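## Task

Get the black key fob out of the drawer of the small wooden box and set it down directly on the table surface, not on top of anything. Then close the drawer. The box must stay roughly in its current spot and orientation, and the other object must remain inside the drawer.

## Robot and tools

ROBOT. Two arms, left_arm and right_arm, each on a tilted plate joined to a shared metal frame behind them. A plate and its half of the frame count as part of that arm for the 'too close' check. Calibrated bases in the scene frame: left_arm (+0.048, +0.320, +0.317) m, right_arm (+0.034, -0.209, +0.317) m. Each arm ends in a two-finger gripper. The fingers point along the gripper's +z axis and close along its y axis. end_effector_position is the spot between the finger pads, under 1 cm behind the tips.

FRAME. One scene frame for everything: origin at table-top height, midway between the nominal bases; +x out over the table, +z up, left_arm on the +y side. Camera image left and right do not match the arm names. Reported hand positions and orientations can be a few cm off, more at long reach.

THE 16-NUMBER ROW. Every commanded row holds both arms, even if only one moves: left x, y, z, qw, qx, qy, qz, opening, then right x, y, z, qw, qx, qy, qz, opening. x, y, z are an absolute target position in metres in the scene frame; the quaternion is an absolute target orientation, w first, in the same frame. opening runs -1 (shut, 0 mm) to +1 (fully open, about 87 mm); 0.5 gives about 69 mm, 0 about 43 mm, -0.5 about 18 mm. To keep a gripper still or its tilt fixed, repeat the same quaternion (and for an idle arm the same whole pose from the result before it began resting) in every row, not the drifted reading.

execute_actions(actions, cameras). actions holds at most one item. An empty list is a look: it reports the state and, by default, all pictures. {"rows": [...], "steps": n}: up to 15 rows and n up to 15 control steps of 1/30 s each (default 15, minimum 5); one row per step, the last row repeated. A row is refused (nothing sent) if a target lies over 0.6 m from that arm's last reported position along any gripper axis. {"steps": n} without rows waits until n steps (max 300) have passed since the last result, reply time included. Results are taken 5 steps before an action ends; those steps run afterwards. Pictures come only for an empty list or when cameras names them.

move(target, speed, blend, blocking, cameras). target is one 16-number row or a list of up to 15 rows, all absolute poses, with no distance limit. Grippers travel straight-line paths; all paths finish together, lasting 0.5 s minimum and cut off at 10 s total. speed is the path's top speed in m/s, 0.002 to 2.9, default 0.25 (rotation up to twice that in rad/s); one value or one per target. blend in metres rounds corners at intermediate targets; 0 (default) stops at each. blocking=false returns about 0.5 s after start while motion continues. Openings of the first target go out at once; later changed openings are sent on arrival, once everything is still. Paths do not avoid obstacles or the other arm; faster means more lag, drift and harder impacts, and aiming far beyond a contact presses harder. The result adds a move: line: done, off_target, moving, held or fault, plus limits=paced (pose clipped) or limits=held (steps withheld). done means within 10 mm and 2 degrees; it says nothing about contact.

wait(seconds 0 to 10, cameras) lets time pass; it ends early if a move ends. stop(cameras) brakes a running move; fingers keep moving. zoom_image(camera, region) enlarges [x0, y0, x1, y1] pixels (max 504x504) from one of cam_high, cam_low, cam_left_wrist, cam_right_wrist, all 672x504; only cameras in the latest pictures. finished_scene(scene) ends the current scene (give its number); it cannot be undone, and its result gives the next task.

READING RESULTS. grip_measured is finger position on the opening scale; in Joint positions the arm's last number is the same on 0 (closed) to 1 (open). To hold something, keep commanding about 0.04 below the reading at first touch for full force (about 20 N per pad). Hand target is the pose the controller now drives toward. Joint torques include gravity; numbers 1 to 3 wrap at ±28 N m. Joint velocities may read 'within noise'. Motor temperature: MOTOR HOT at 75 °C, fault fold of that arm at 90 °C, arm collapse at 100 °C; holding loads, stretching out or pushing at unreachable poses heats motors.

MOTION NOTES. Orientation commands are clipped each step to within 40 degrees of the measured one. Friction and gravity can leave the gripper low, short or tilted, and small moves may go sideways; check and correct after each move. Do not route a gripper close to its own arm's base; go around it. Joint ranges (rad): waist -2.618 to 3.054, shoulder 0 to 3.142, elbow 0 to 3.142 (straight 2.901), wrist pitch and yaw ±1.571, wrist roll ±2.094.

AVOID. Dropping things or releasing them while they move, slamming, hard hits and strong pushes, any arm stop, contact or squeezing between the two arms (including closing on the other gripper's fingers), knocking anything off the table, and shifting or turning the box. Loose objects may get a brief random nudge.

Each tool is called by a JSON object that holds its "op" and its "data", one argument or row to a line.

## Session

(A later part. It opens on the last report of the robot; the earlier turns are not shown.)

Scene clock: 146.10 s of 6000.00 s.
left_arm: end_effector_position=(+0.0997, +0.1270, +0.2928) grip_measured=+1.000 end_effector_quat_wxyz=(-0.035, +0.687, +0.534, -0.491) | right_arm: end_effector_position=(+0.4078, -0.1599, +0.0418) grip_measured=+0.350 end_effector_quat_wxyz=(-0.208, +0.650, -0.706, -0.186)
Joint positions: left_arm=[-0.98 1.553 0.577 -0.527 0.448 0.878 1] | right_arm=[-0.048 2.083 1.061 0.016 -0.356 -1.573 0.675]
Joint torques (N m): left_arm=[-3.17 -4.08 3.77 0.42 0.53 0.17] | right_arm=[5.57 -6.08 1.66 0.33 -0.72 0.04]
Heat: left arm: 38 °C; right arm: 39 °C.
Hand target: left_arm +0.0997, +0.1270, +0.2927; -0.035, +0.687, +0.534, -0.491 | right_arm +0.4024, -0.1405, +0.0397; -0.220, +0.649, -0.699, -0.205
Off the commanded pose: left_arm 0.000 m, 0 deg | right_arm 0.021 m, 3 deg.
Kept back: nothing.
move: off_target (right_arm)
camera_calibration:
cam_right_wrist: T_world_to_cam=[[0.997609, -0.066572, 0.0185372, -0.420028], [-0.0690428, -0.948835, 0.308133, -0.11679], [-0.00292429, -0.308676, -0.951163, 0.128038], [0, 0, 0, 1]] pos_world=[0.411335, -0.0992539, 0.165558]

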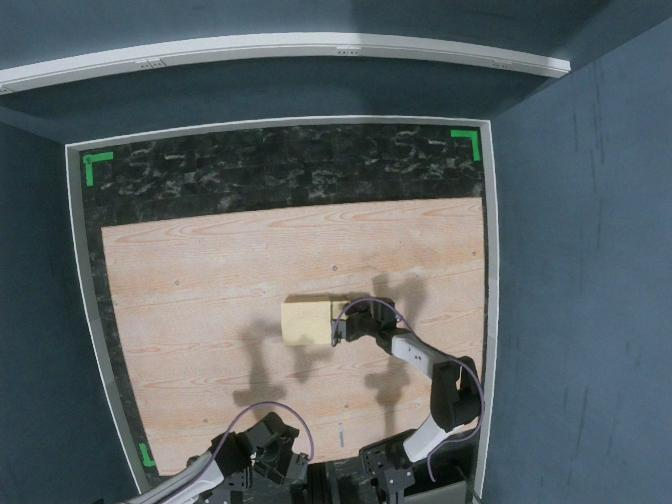

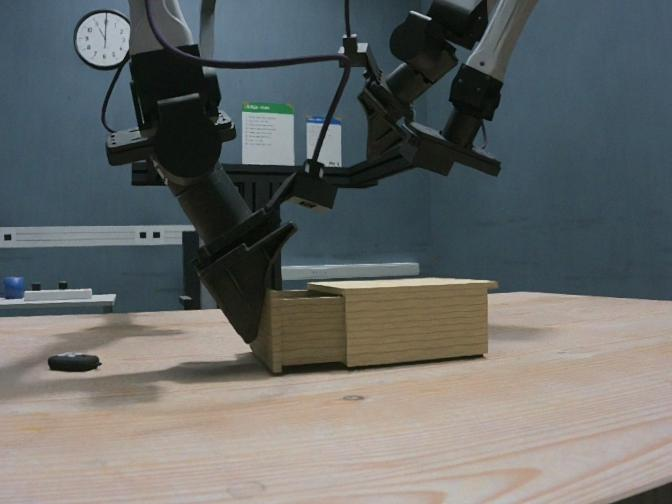

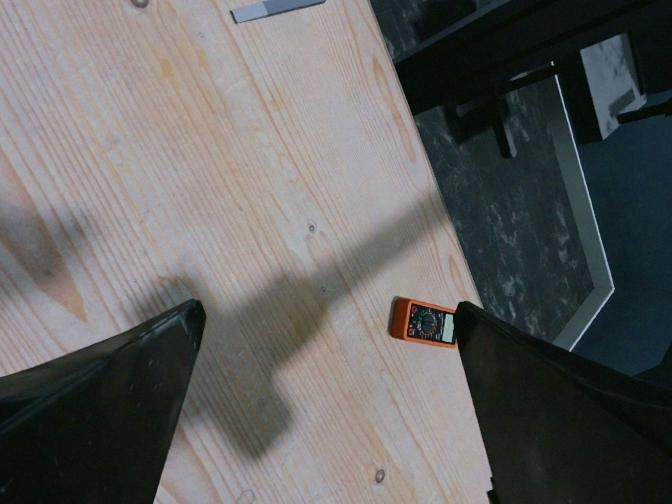

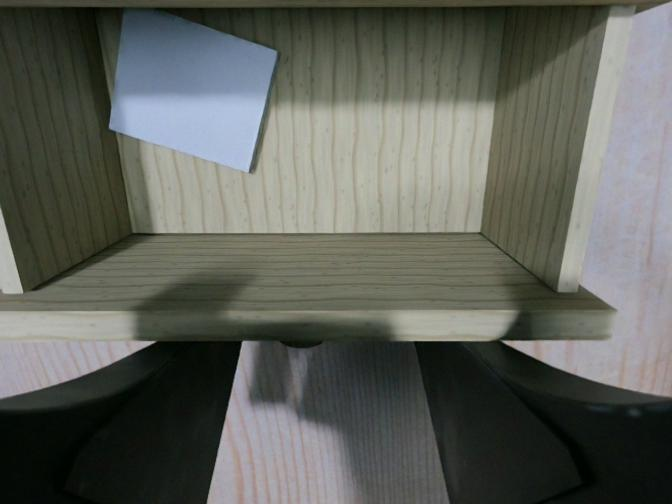

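{"op": "move", "data": {
  "target": [0.0997, 0.1270, 0.2928, -0.035, 0.687, 0.534, -0.491, 1, 0.400, -0.100, 0.038, 0.22046, -0.64862, 0.69921, 0.20451, 0.35],
  "speed": 0.07
}}

{"op": "zoom_image", "data": {
  "camera": "cam_low",
  "region": [180, 200, 430, 390]
}}

{"op": "zoom_image", "data": {
  "camera": "cam_high",
  "region": [270, 270, 450, 390]
}}

Scene clock: 147.40 s of 6000.00 s.
left_arm: end_effector_position=(+0.0997, +0.1270, +0.2928) grip_measured=+1.000 end_effector_quat_wxyz=(-0.035, +0.687, +0.534, -0.491) | right_arm: end_effector_position=(+0.4094, -0.1264, +0.0403) grip_measured=+0.350 end_effector_quat_wxyz=(-0.206, +0.652, -0.708, -0.175)
Joint positions: left_arm=[-0.98 1.553 0.577 -0.527 0.448 0.878 1] | right_arm=[0.048 2.114 1.056 0.089 -0.285 -1.488 0.675]
Joint torques (N m): left_arm=[-3.23 -4.05 3.75 0.44 0.54 0.18] | right_arm=[6.8 -5.81 1.4 0.51 -0.91 0.08]
Heat: left arm: 38 °C; right arm: 39 °C.
Hand target: left_arm +0.0997, +0.1270, +0.2927; -0.035, +0.687, +0.534, -0.491 | right_arm +0.3993, -0.1011, +0.0391; -0.219, +0.649, -0.699, -0.205
Off the commanded pose: left_arm 0.000 m, 0 deg | right_arm 0.028 m, 4 deg.
Kept back: nothing.
move: off_target (right_arm)
camera_calibration:
cam_right_wrist: T_world_to_cam=[[0.997118, -0.0698425, 0.0296298, -0.420038], [-0.0756857, -0.942761, 0.324766, -0.0816322], [0.00525141, -0.326072, -0.94533, 0.131208], [0, 0, 0, 1]] pos_world=[0.41196, -0.0635128, 0.162992]

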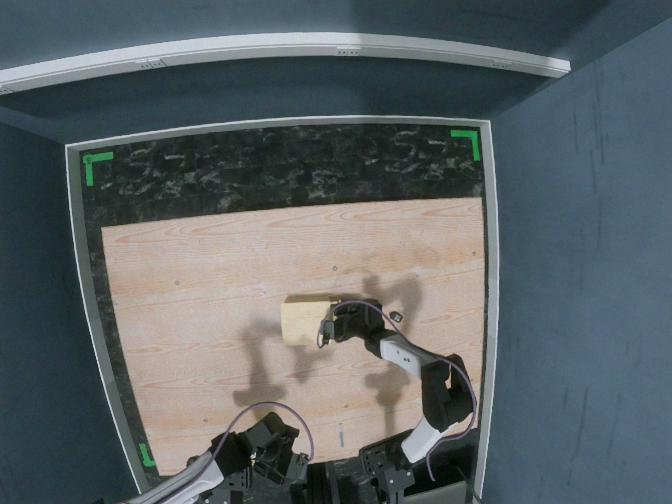

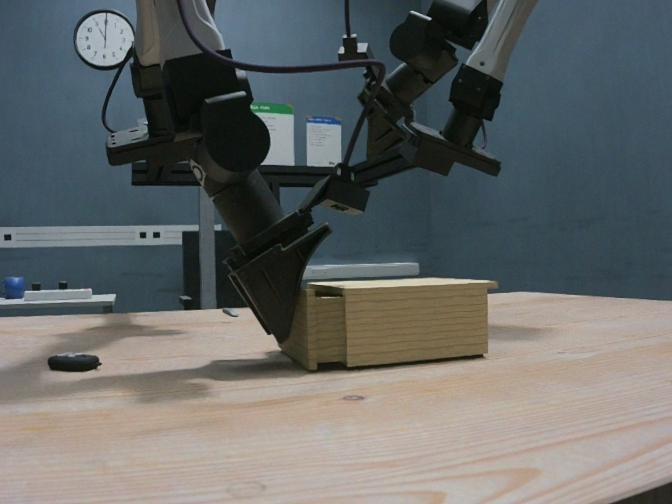

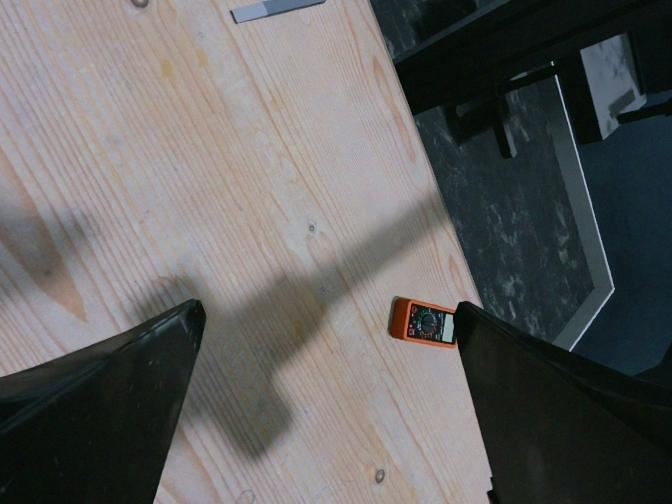

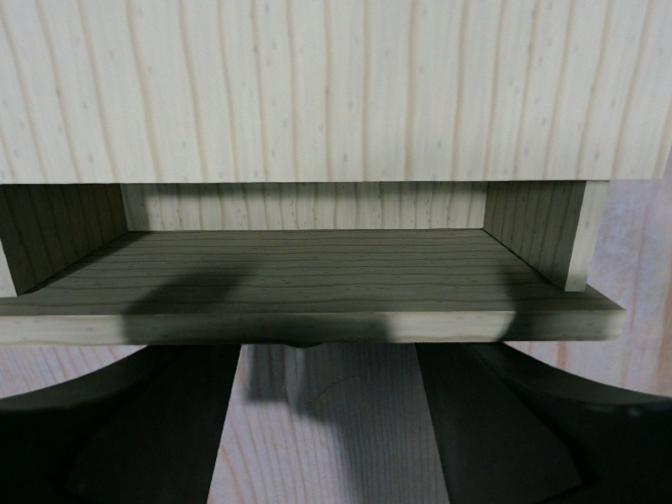

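Scaled by 2.016 from the camera's 672x504 image, which has a finer 960x720 frame.

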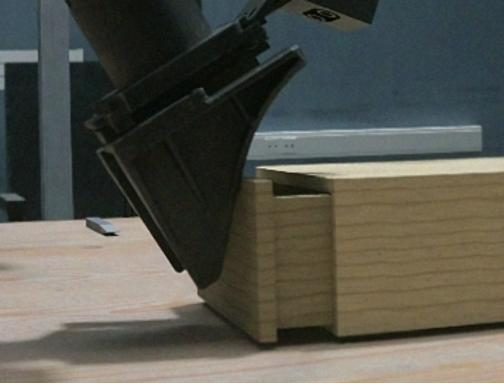

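Scaled by 2.800 from the camera's 672x504 image, which has a finer 960x720 frame.

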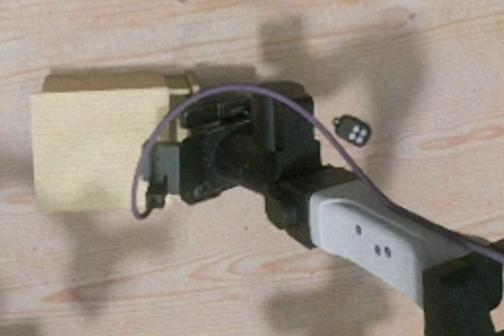

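{"op": "move", "data": {
  "target": [0.0997, 0.1270, 0.2928, -0.035, 0.687, 0.534, -0.491, 1, 0.396, -0.075, 0.038, 0.22046, -0.64862, 0.69921, 0.20451, 0.35],
  "speed": 0.06
}}

{"op": "zoom_image", "data": {
  "camera": "cam_low",
  "region": [180, 200, 430, 390]
}}

{"op": "zoom_image", "data": {
  "camera": "cam_high",
  "region": [270, 270, 450, 390]
}}

Scene clock: 148.43 s of 6000.00 s.
left_arm: end_effector_position=(+0.0997, +0.1270, +0.2928) grip_measured=+1.000 end_effector_quat_wxyz=(-0.035, +0.687, +0.534, -0.491) | right_arm: end_effector_position=(+0.4072, -0.1030, +0.0399) grip_measured=+0.350 end_effector_quat_wxyz=(-0.206, +0.649, -0.712, -0.173)
Joint positions: left_arm=[-0.98 1.553 0.577 -0.527 0.448 0.878 1] | right_arm=[0.111 2.137 1.053 0.136 -0.245 -1.426 0.675]
Joint torques (N m): left_arm=[-3.25 -4.08 3.78 0.43 0.53 0.18] | right_arm=[7.5 -5.65 1.54 0.5 -0.83 0.05]
Heat: left arm: 38 °C; right arm: 39 °C.
Hand target: left_arm +0.0997, +0.1270, +0.2927; -0.035, +0.687, +0.534, -0.491 | right_arm +0.3952, -0.0763, +0.0392; +0.219, -0.649, +0.699, +0.205
Off the commanded pose: left_arm 0.000 m, 0 deg | right_arm 0.030 m, 4 deg.
Kept back: nothing.
move: off_target (right_arm)
camera_calibration:
cam_right_wrist: T_world_to_cam=[[0.996357, -0.079249, 0.0314895, -0.416995], [-0.0851992, -0.940765, 0.32818, -0.0555764], [0.00361628, -0.329668, -0.94409, 0.138684], [0, 0, 0, 1]] pos_world=[0.41024, -0.0396112, 0.1623]

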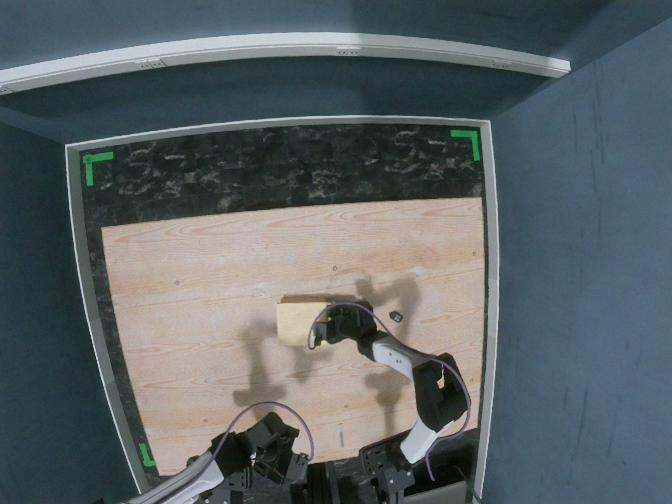

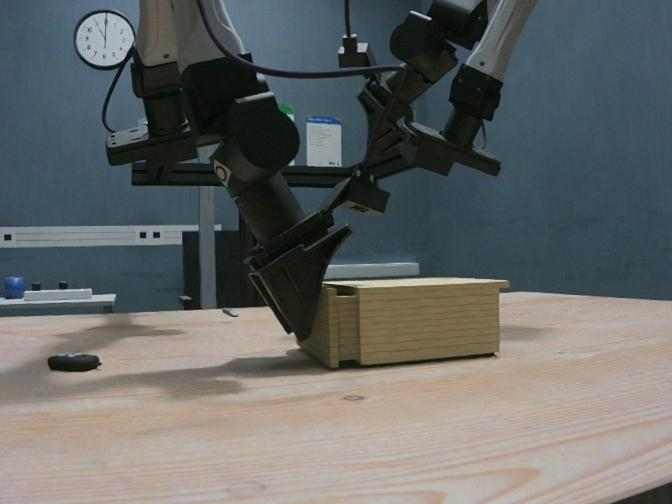

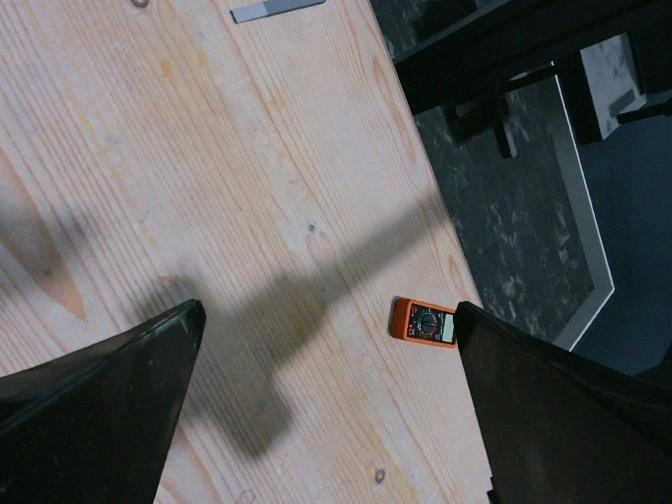

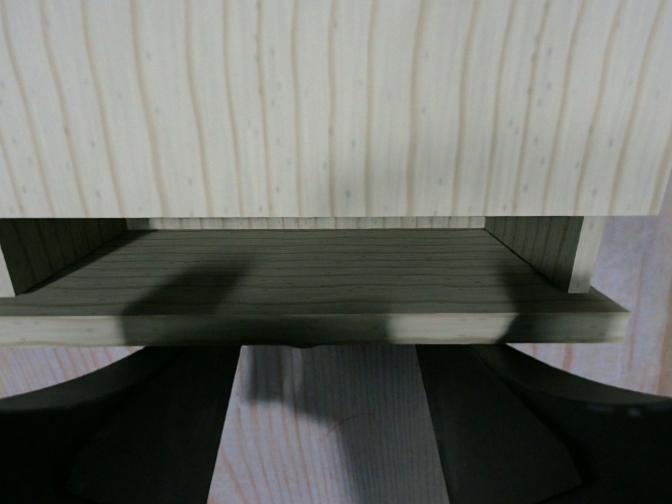

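Scaled by 2.016 from the camera's 672x504 image, which has a finer 960x720 frame.

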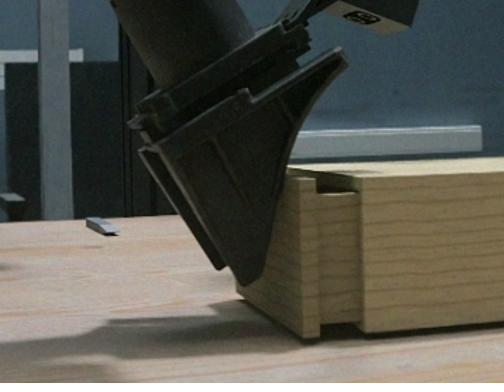

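Scaled by 2.800 from the camera's 672x504 image, which has a finer 960x720 frame.

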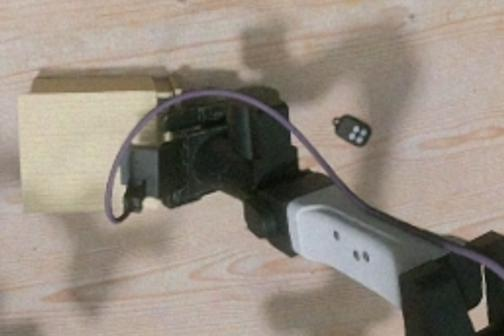

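{"op": "move", "data": {
  "target": [
    [0.0997, 0.1270, 0.2928, -0.035, 0.687, 0.534, -0.491, 1, 0.402, -0.135, 0.042, 0.22046, -0.64862, 0.69921, 0.20451, 0.35],
    [0.0997, 0.1270, 0.2928, -0.035, 0.687, 0.534, -0.491, 1, 0.400, -0.140, 0.033, 0.33853, -0.60325, 0.65030, 0.31403, 0.35]
  ],
  "speed": [0.1, 0.2]
}}

{"op": "zoom_image", "data": {
  "camera": "cam_low",
  "region": [180, 200, 430, 390]
}}

{"op": "zoom_image", "data": {
  "camera": "cam_high",
  "region": [270, 270, 450, 390]
}}

Scene clock: 151.37 s of 6000.00 s.
left_arm: end_effector_position=(+0.0997, +0.1270, +0.2928) grip_measured=+1.000 end_effector_quat_wxyz=(-0.035, +0.687, +0.534, -0.491) | right_arm: end_effector_position=(+0.4046, -0.1417, +0.0364) grip_measured=+0.350 end_effector_quat_wxyz=(-0.336, +0.607, -0.653, -0.303)
Joint positions: left_arm=[-0.98 1.553 0.577 -0.527 0.448 0.878 1] | right_arm=[-0.172 2.208 1.154 -0.06 -0.791 -1.733 0.675]
Joint torques (N m): left_arm=[-3.25 -4.05 3.78 0.43 0.54 0.18] | right_arm=[1.66 -6.64 2.52 -0.21 -0.71 -0.26]
Heat: left arm: 38 °C; right arm: 39 °C.
Hand target: left_arm +0.0997, +0.1270, +0.2927; -0.035, +0.687, +0.534, -0.491 | right_arm +0.4000, -0.1399, +0.0332; -0.339, +0.603, -0.650, -0.314
Off the commanded pose: left_arm 0.000 m, 0 deg | right_arm 0.006 m, 1 deg.
Kept back: nothing.
move: done
camera_calibration:
cam_right_wrist: T_world_to_cam=[[0.997457, -0.0652122, 0.0287415, -0.415653], [-0.0633728, -0.996134, -0.0608319, -0.0935614], [0.0325974, 0.0588558, -0.997734, 0.167907], [0, 0, 0, 1]] pos_world=[0.403193, -0.130188, 0.173782]

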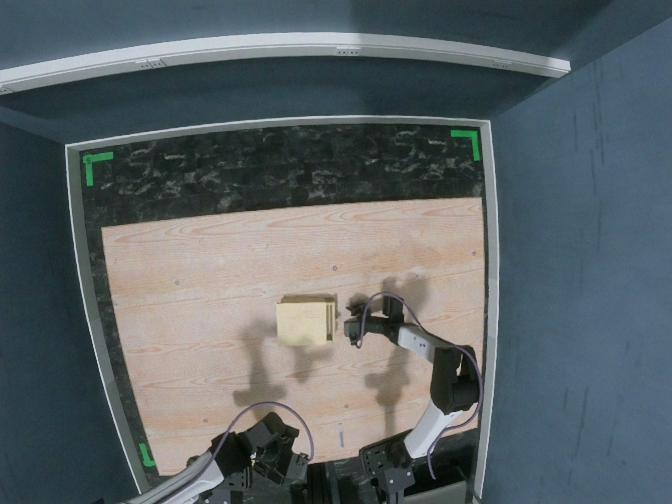

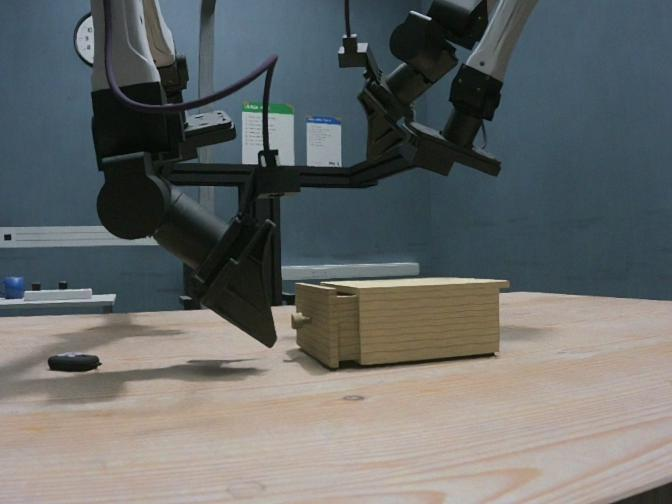

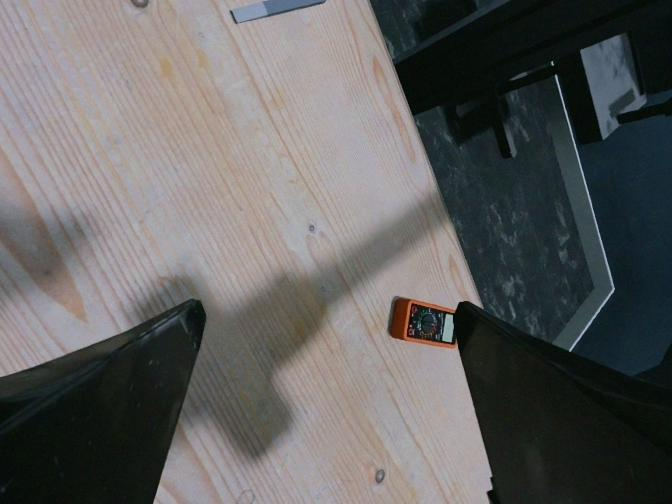

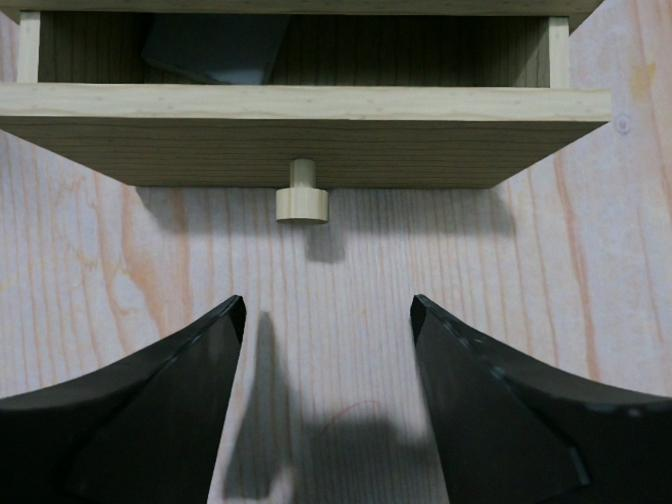

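Scaled by 2.016 from the camera's 672x504 image, which has a finer 960x720 frame.

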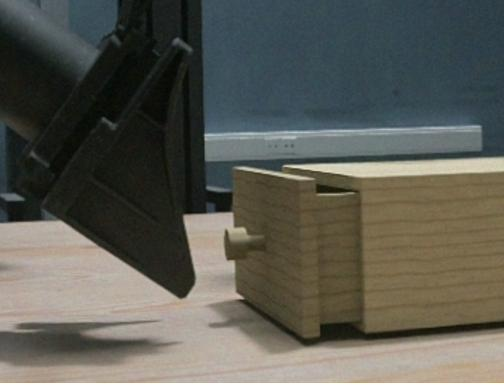

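Scaled by 2.800 from the camera's 672x504 image, which has a finer 960x720 frame.

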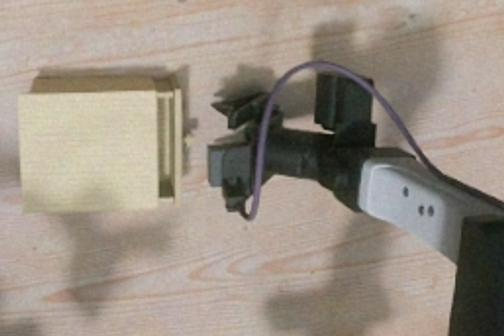

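{"op": "move", "data": {
  "target": [
    [0.0997, 0.1270, 0.2928, -0.035, 0.687, 0.534, -0.491, 1, 0.390, -0.130, 0.033, 0.33853, -0.60325, 0.65030, 0.31403, 0.35],
    [0.0997, 0.1270, 0.2928, -0.035, 0.687, 0.534, -0.491, 1, 0.391, -0.088, 0.033, 0.33853, -0.60325, 0.65030, 0.31403, 0.35]
  ],
  "speed": [0.1, 0.06]
}}

{"op": "zoom_image", "data": {
  "camera": "cam_low",
  "region": [180, 200, 430, 390]
}}

{"op": "zoom_image", "data": {
  "camera": "cam_high",
  "region": [270, 270, 450, 390]
}}

Scene clock: 153.03 s of 6000.00 s.
left_arm: end_effector_position=(+0.0997, +0.1270, +0.2928) grip_measured=+1.000 end_effector_quat_wxyz=(-0.035, +0.687, +0.534, -0.491) | right_arm: end_effector_position=(+0.3972, -0.0962, +0.0364) grip_measured=+0.350 end_effector_quat_wxyz=(-0.340, +0.604, -0.652, -0.307)
Joint positions: left_arm=[-0.98 1.553 0.577 -0.527 0.448 0.878 1] | right_arm=[-0.063 2.227 1.084 0.121 -0.75 -1.595 0.675]
Joint torques (N m): left_arm=[-3.22 -4.1 3.77 0.43 0.53 0.18] | right_arm=[4.33 -6.5 0.64 0.24 -0.55 -0.11]
Heat: left arm: 38 °C; right arm: 38 °C.
Hand target: left_arm +0.0997, +0.1270, +0.2927; -0.035, +0.687, +0.534, -0.491 | right_arm +0.3910, -0.0882, +0.0333; -0.338, +0.603, -0.650, -0.314
Off the commanded pose: left_arm 0.000 m, 0 deg | right_arm 0.011 m, 1 deg.
Kept back: nothing.
move: off_target (right_arm)
camera_calibration:
cam_right_wrist: T_world_to_cam=[[0.997343, -0.0681693, 0.0256988, -0.405484], [-0.0661667, -0.995204, -0.0720473, -0.0471723], [0.0304869, 0.0701555, -0.99707, 0.167441], [0, 0, 0, 1]] pos_world=[0.39618, -0.0863345, 0.173972]

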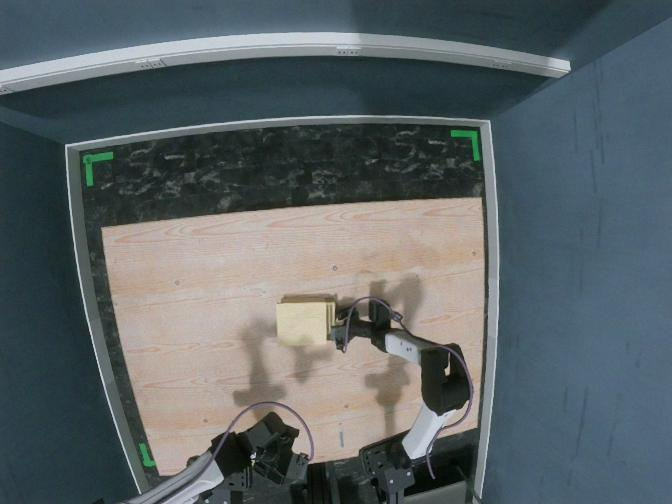

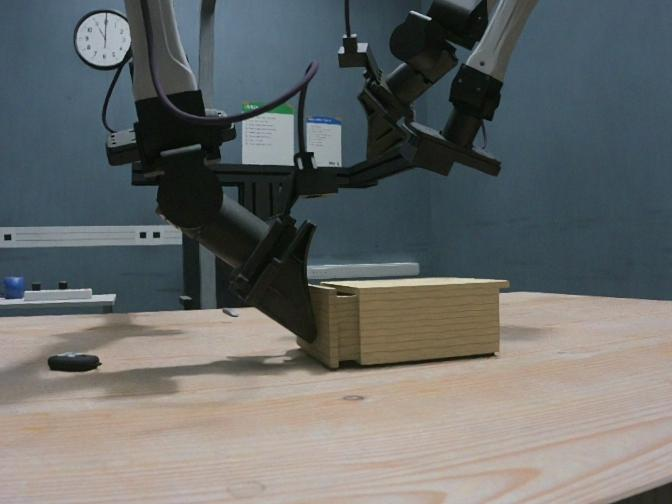

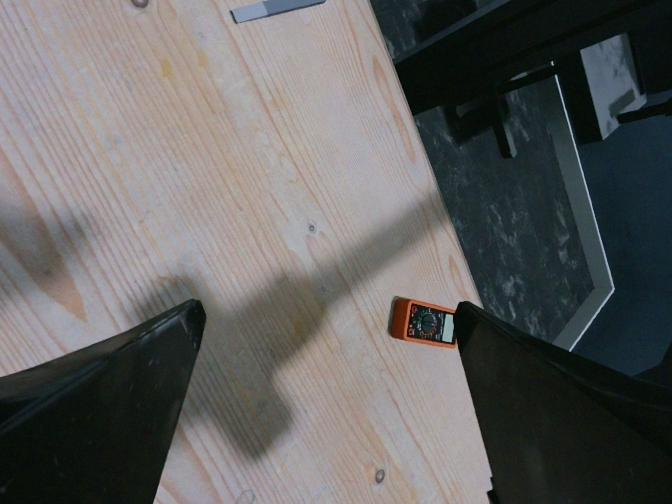

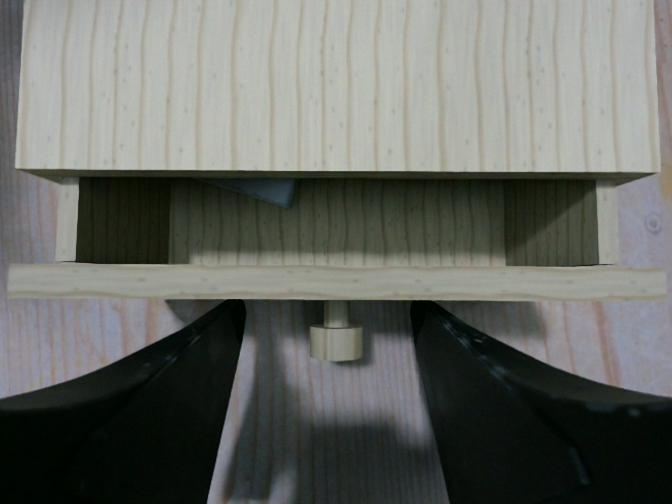

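Scaled by 2.016 from the camera's 672x504 image, which has a finer 960x720 frame.

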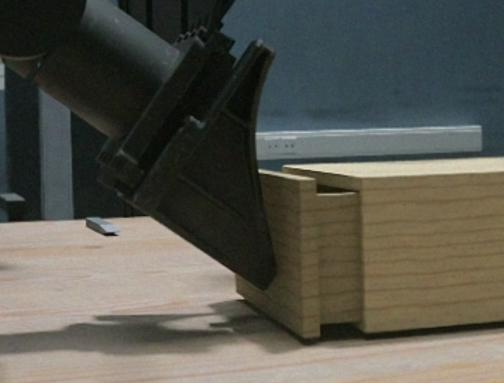

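Scaled by 2.800 from the camera's 672x504 image, which has a finer 960x720 frame.

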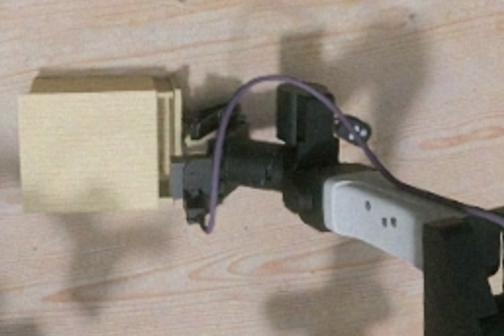

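{"op": "move", "data": {
  "target": [0.0997, 0.1270, 0.2928, -0.035, 0.687, 0.534, -0.491, 1, 0.393, -0.072, 0.033, 0.33853, -0.60325, 0.65030, 0.31403, 0.35],
  "speed": 0.05
}}

{"op": "zoom_image", "data": {
  "camera": "cam_high",
  "region": [270, 270, 450, 390]
}}

Scene clock: 154.00 s of 6000.00 s.
left_arm: end_effector_position=(+0.0997, +0.1270, +0.2928) grip_measured=+1.000 end_effector_quat_wxyz=(-0.035, +0.687, +0.534, -0.491) | right_arm: end_effector_position=(+0.3993, -0.0948, +0.0305) grip_measured=+0.350 end_effector_quat_wxyz=(-0.325, +0.607, -0.665, -0.291)
Joint positions: left_arm=[-0.98 1.553 0.577 -0.527 0.448 0.878 1] | right_arm=[-0.041 2.234 1.083 0.158 -0.688 -1.553 0.675]
Joint torques (N m): left_arm=[-3.21 -4.07 3.74 0.43 0.54 0.18] | right_arm=[6.32 -6.24 0.91 0.39 -0.99 0.04]
Heat: left arm: 38 °C; right arm: 38 °C.
Hand target: left_arm +0.0997, +0.1270, +0.2927; -0.035, +0.687, +0.534, -0.491 | right_arm +0.3924, -0.0727, +0.0337; +0.338, -0.604, +0.650, +0.315
Off the commanded pose: left_arm 0.000 m, 0 deg | right_arm 0.024 m, 4 deg.
Kept back: nothing.
move: off_target (right_arm)
camera_calibration:
cam_right_wrist: T_world_to_cam=[[0.996504, -0.0802876, 0.0230811, -0.407984], [-0.0797621, -0.996552, -0.0228539, -0.0422873], [0.0248364, 0.0209331, -0.999472, 0.158975], [0, 0, 0, 1]] pos_world=[0.399237, -0.0782254, 0.167341]

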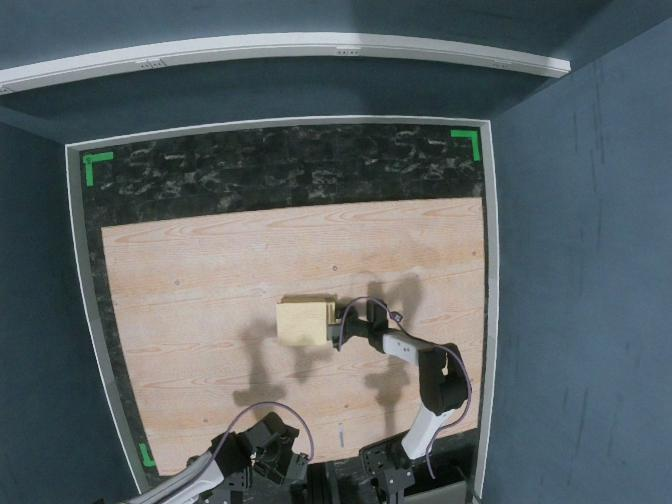

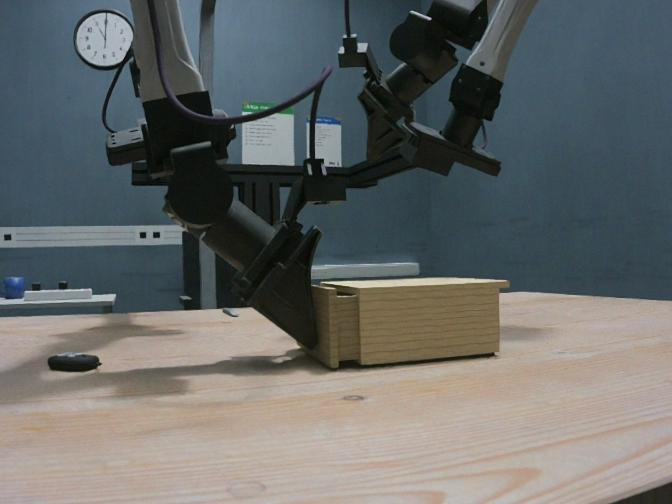

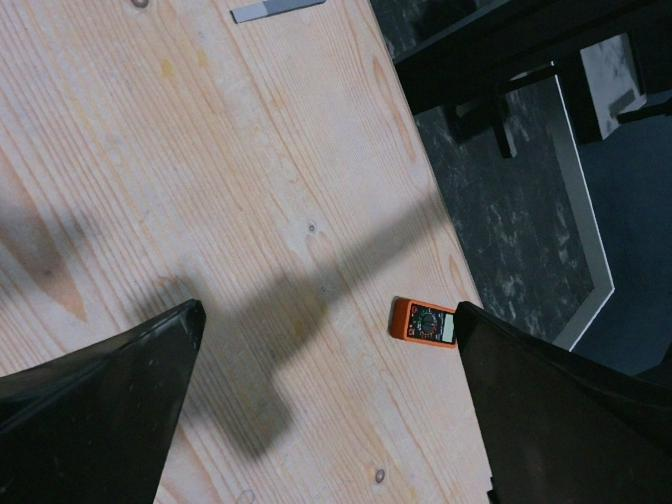

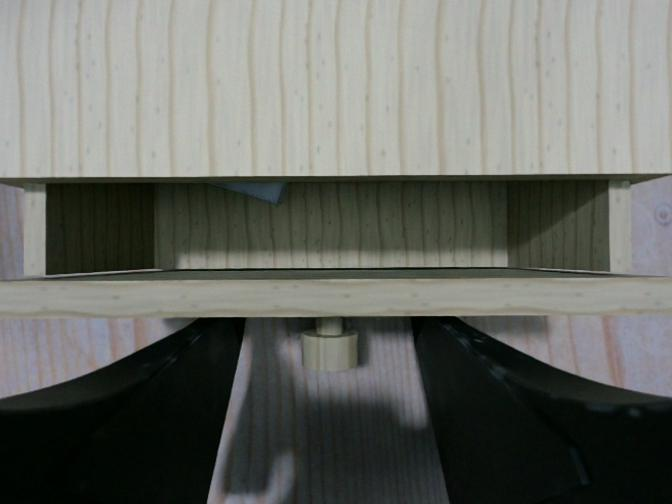

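Scaled by 2.800 from the camera's 672x504 image, which has a finer 960x720 frame.

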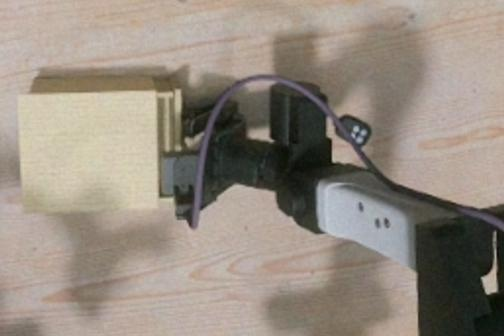

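{"op": "move", "data": {
  "target": [
    [0.36, 0.20, 0.20, 0, 0, 0.98481, -0.17365, -1, 0.393, -0.098, 0.034, 0.33853, -0.60325, 0.65030, 0.31403, 0.35],
    [0.415, 0.175, 0.06, 0, 0, 0.98481, -0.17365, -1, 0.393, -0.098, 0.034, 0.33853, -0.60325, 0.65030, 0.31403, 0.35]
  ],
  "speed": 0.4,
  "blend": 0.03
}}

Scene clock: 158.30 s of 6000.00 s.
left_arm: end_effector_position=(+0.4095, +0.1729, +0.0643) grip_measured=-0.993 end_effector_quat_wxyz=(-0.008, +0.000, +0.984, -0.175) | right_arm: end_effector_position=(+0.3921, -0.0963, +0.0338) grip_measured=+0.350 end_effector_quat_wxyz=(-0.334, +0.606, -0.652, -0.310)
Joint positions: left_arm=[-0.23 2.19 1.296 -0.16 0.003 -0.128 0.003] | right_arm=[-0.064 2.235 1.083 0.113 -0.745 -1.603 0.675]
Joint torques (N m): left_arm=[-3.54 -9.39 3.97 0.81 0.18 0.25] | right_arm=[2.09 -7.64 1.81 -0.01 -0.71 -0.28]
Heat: left arm: 38 °C; right arm: 38 °C.
Hand target: left_arm +0.4149, +0.1751, +0.0601; +0.000, +0.000, +0.985, -0.174 | right_arm +0.3930, -0.0981, +0.0340; -0.339, +0.603, -0.650, -0.314
Off the commanded pose: left_arm 0.007 m, 1 deg | right_arm 0.002 m, 1 deg.
Kept back: nothing.
move: done
camera_calibration:
cam_left_wrist: T_world_to_cam=[[-0.000478957, -0.942644, 0.333799, 0.139719], [-0.648664, 0.254339, 0.717319, 0.20013], [-0.761075, -0.21618, -0.611581, 0.529223], [0, 0, 0, 1]] pos_world=[0.532662, 0.195212, 0.133468]
cam_right_wrist: T_world_to_cam=[[0.99805, -0.0605674, 0.015078, -0.39946], [-0.0594185, -0.995943, -0.0675849, -0.0506184], [0.0191102, 0.0665573, -0.9976, 0.169096], [0, 0, 0, 1]] pos_world=[0.392442, -0.0858618, 0.171292]

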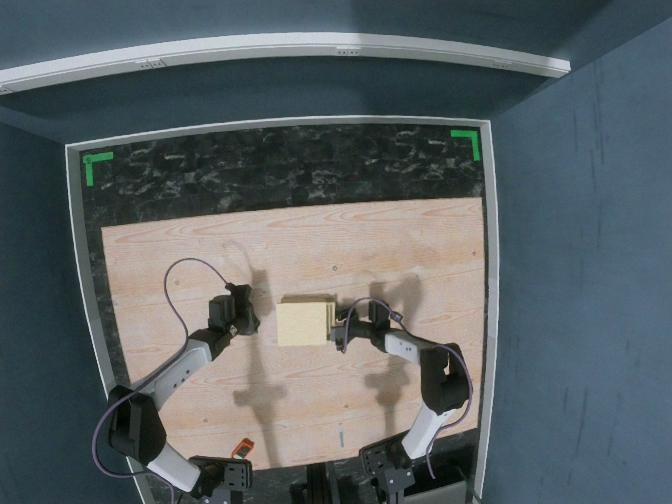

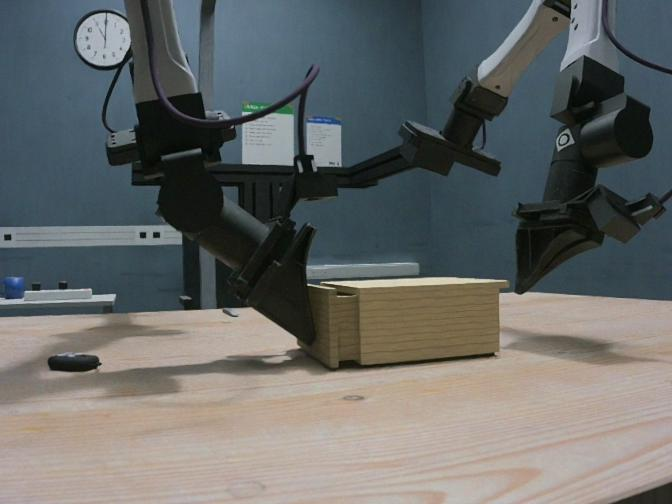

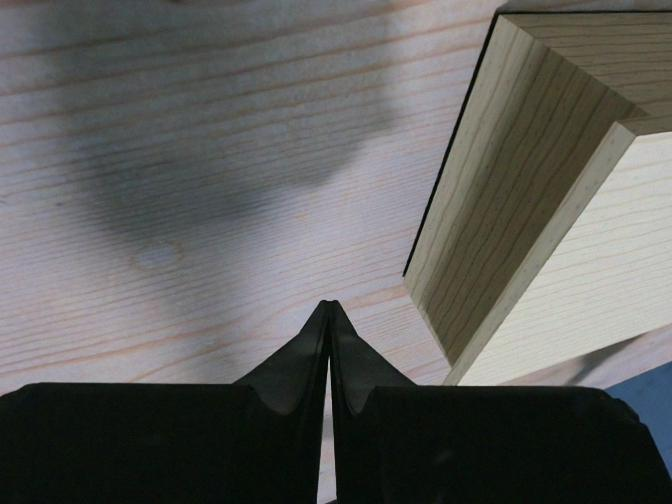

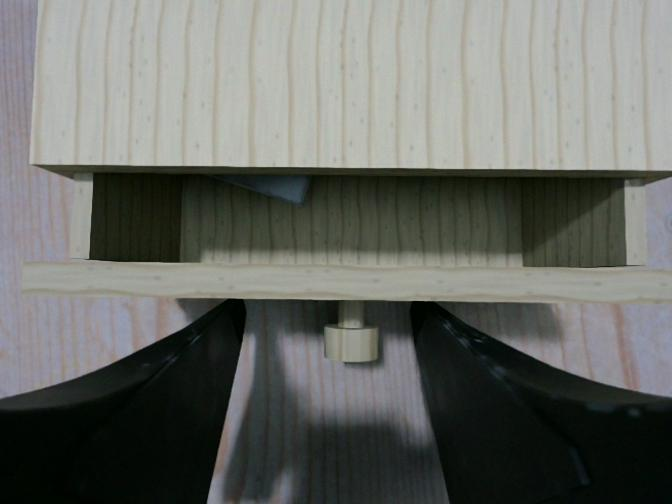

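{"op": "move", "data": {
  "target": [
    [0.415, 0.180, 0.050, 0, 0, 0.86603, -0.5, -1, 0.393, -0.098, 0.034, 0.33853, -0.60325, 0.65030, 0.31403, 0.35],
    [0.415, 0.135, 0.034, 0, 0, 0.86603, -0.5, -1, 0.393, -0.098, 0.034, 0.33853, -0.60325, 0.65030, 0.31403, 0.35]
  ],
  "speed": [0.3, 0.1],
  "cameras": ["cam_low", "cam_left_wrist", "cam_high"]
}}

{"op": "zoom_image", "data": {
  "camera": "cam_low",
  "region": [400, 200, 650, 390]
}}

Scene clock: 161.63 s of 6000.00 s.
left_arm: end_effector_position=(+0.4123, +0.1363, +0.0393) grip_measured=-0.993 end_effector_quat_wxyz=(-0.006, +0.000, +0.866, -0.501) | right_arm: end_effector_position=(+0.3920, -0.0962, +0.0338) grip_measured=+0.350 end_effector_quat_wxyz=(-0.334, +0.605, -0.652, -0.311)
Joint positions: left_arm=[-0.037 2.483 1.508 -0.123 0.794 0.063 0.003] | right_arm=[-0.064 2.235 1.083 0.112 -0.745 -1.603 0.675]
Joint torques (N m): left_arm=[-3.77 -9.24 3.45 0.64 0.51 0.18] | right_arm=[1.91 -7.69 1.87 -0.02 -0.73 -0.29]
Heat: left arm: 39 °C; right arm: 38 °C.
Hand target: left_arm +0.4151, +0.1351, +0.0342; +0.000, +0.000, +0.866, -0.500 | right_arm +0.3930, -0.0981, +0.0340; -0.339, +0.603, -0.651, -0.314
Off the commanded pose: left_arm 0.006 m, 1 deg | right_arm 0.002 m, 1 deg.
Kept back: nothing.
move: done
camera_calibration:
cam_left_wrist: T_world_to_cam=[[0.00259195, -0.509457, 0.860492, 0.0326273], [-0.652993, 0.650844, 0.387301, 0.18997], [-0.757359, -0.5629, -0.330985, 0.542807], [0, 0, 0, 1]] pos_world=[0.535064, 0.198527, 0.0780097]
Images, in order (width x height): cam_high 672x504, cam_low 672x504, cam_left_wrist 672x504.

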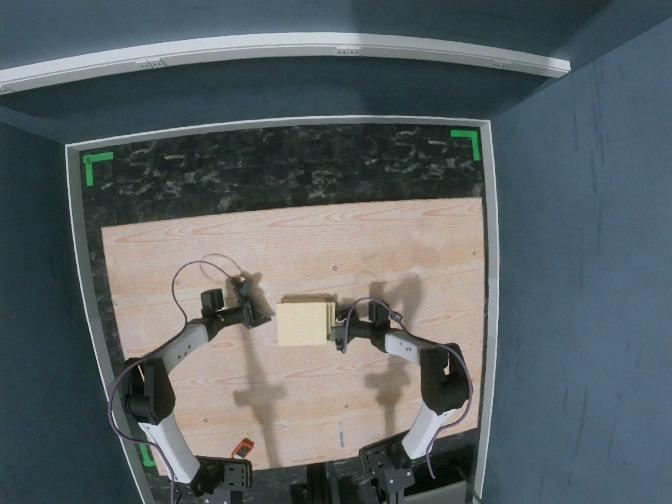

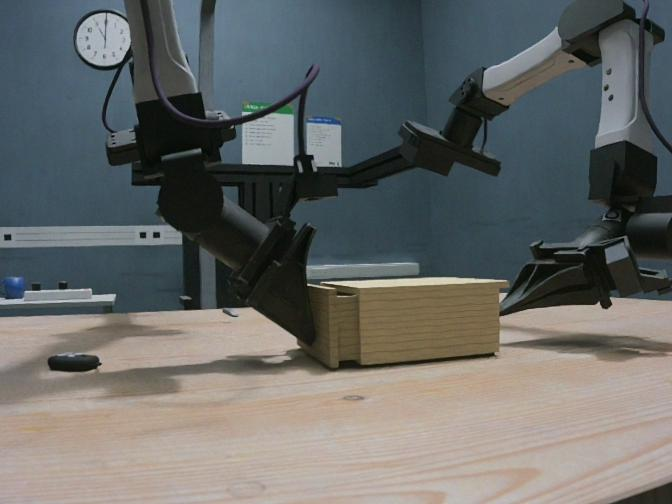

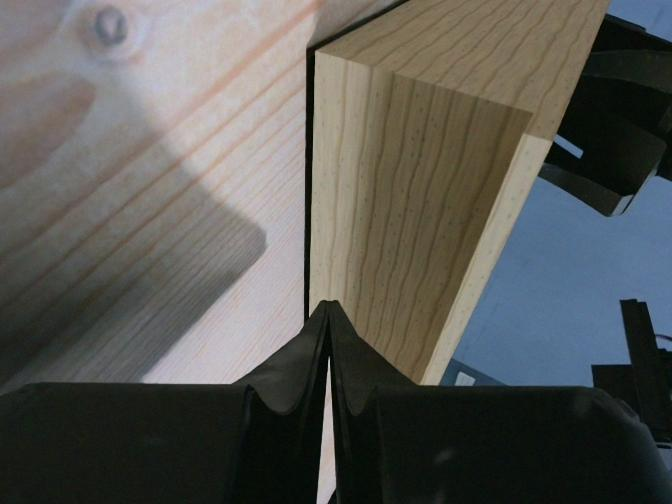

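Scaled by 2.016 from the camera's 672x504 image, which has a finer 960x720 frame.

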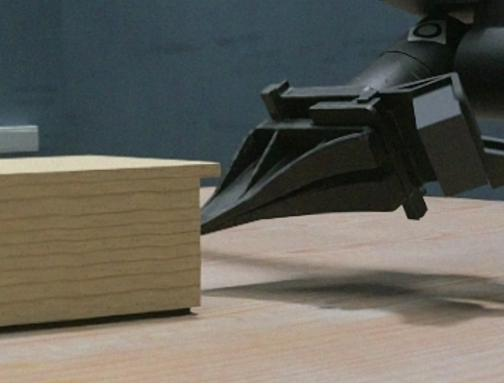

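{"op": "move", "data": {
  "target": [
    [0.415, 0.185, 0.070, 0, 0, 0.99619, 0.08716, -1, 0.393, -0.098, 0.034, 0.33853, -0.60325, 0.65030, 0.31403, 0.35],
    [0.415, 0.145, 0.057, 0, 0, 0.99619, 0.08716, -1, 0.393, -0.098, 0.034, 0.33853, -0.60325, 0.65030, 0.31403, 0.35]
  ],
  "speed": [0.4, 0.1],
  "cameras": ["cam_low", "cam_left_wrist", "cam_high"]
}}

{"op": "zoom_image", "data": {
  "camera": "cam_low",
  "region": [400, 200, 650, 390]
}}

Scene clock: 165.73 s of 6000.00 s.
left_arm: end_effector_position=(+0.4166, +0.1436, +0.0603) grip_measured=-0.993 end_effector_quat_wxyz=(+0.001, +0.001, +0.997, +0.074) | right_arm: end_effector_position=(+0.3920, -0.0962, +0.0338) grip_measured=+0.350 end_effector_quat_wxyz=(-0.334, +0.606, -0.652, -0.311)
Joint positions: left_arm=[-0.472 2.408 1.626 -0.457 -0.591 -0.401 0.003] | right_arm=[-0.064 2.235 1.083 0.112 -0.745 -1.604 0.675]
Joint torques (N m): left_arm=[-6.2 -9.44 4.9 0.33 -0.31 0.05] | right_arm=[1.96 -7.69 1.87 -0.03 -0.7 -0.26]
Motor temperatures (°C): left_arm=[27 42 38 28 25 27 23] | right_arm=[26 39 30 29 28 28 28]
Heat: left arm: 42 °C; right arm: 39 °C.
Hand target: left_arm +0.4151, +0.1451, +0.0571; +0.000, +0.000, +0.996, +0.087 | right_arm +0.3929, -0.0981, +0.0340; -0.338, +0.603, -0.650, -0.314
Off the commanded pose: left_arm 0.004 m, 1 deg | right_arm 0.002 m, 1 deg.
Kept back: nothing.
move: done
camera_calibration:
cam_left_wrist: T_world_to_cam=[[-0.0048134, -0.986955, -0.160926, 0.151401], [-0.662596, -0.117382, 0.739721, 0.272944], [-0.748961, 0.11019, -0.653388, 0.476479], [0, 0, 0, 1]] pos_world=[0.538445, 0.128962, 0.133787]
Images, in order (width x height): cam_high 672x504, cam_low 672x504, cam_left_wrist 672x504.

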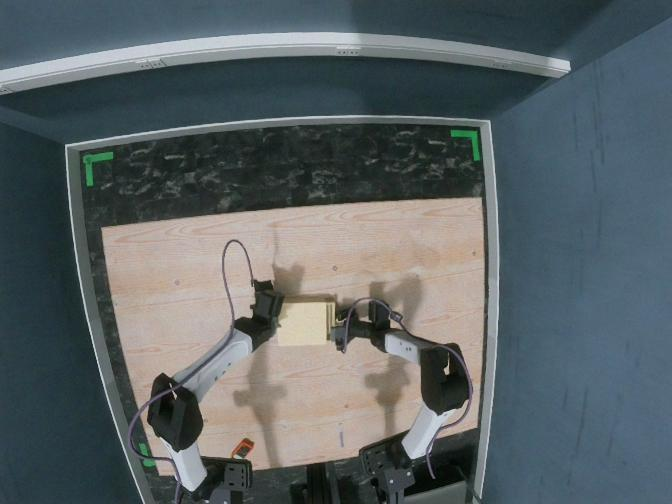

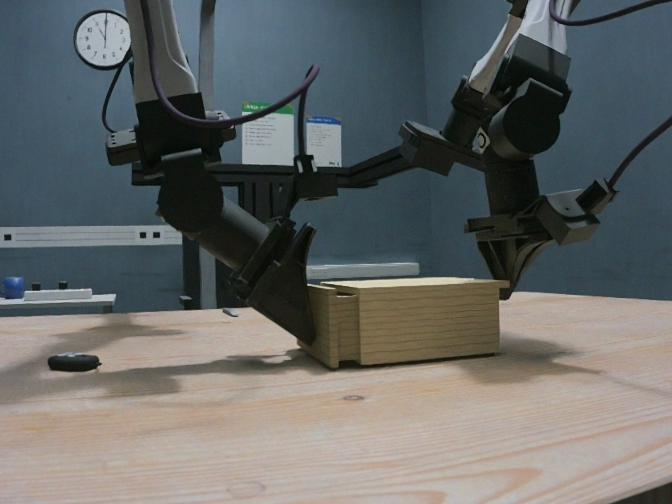

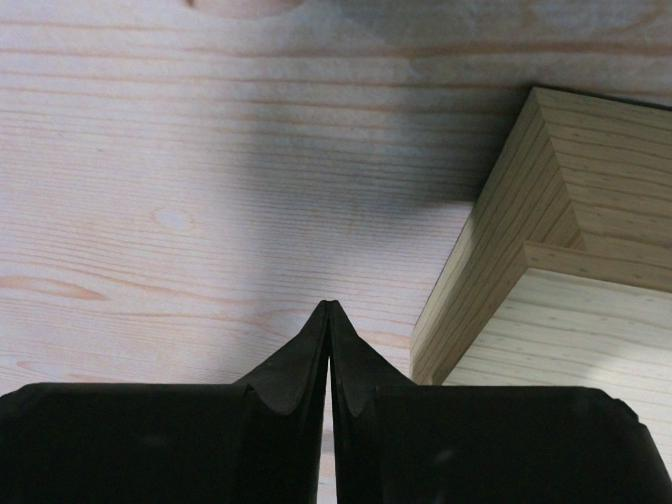

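Scaled by 2.016 from the camera's 672x504 image, which has a finer 960x720 frame.

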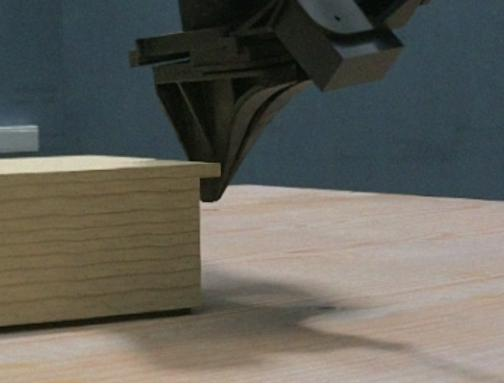

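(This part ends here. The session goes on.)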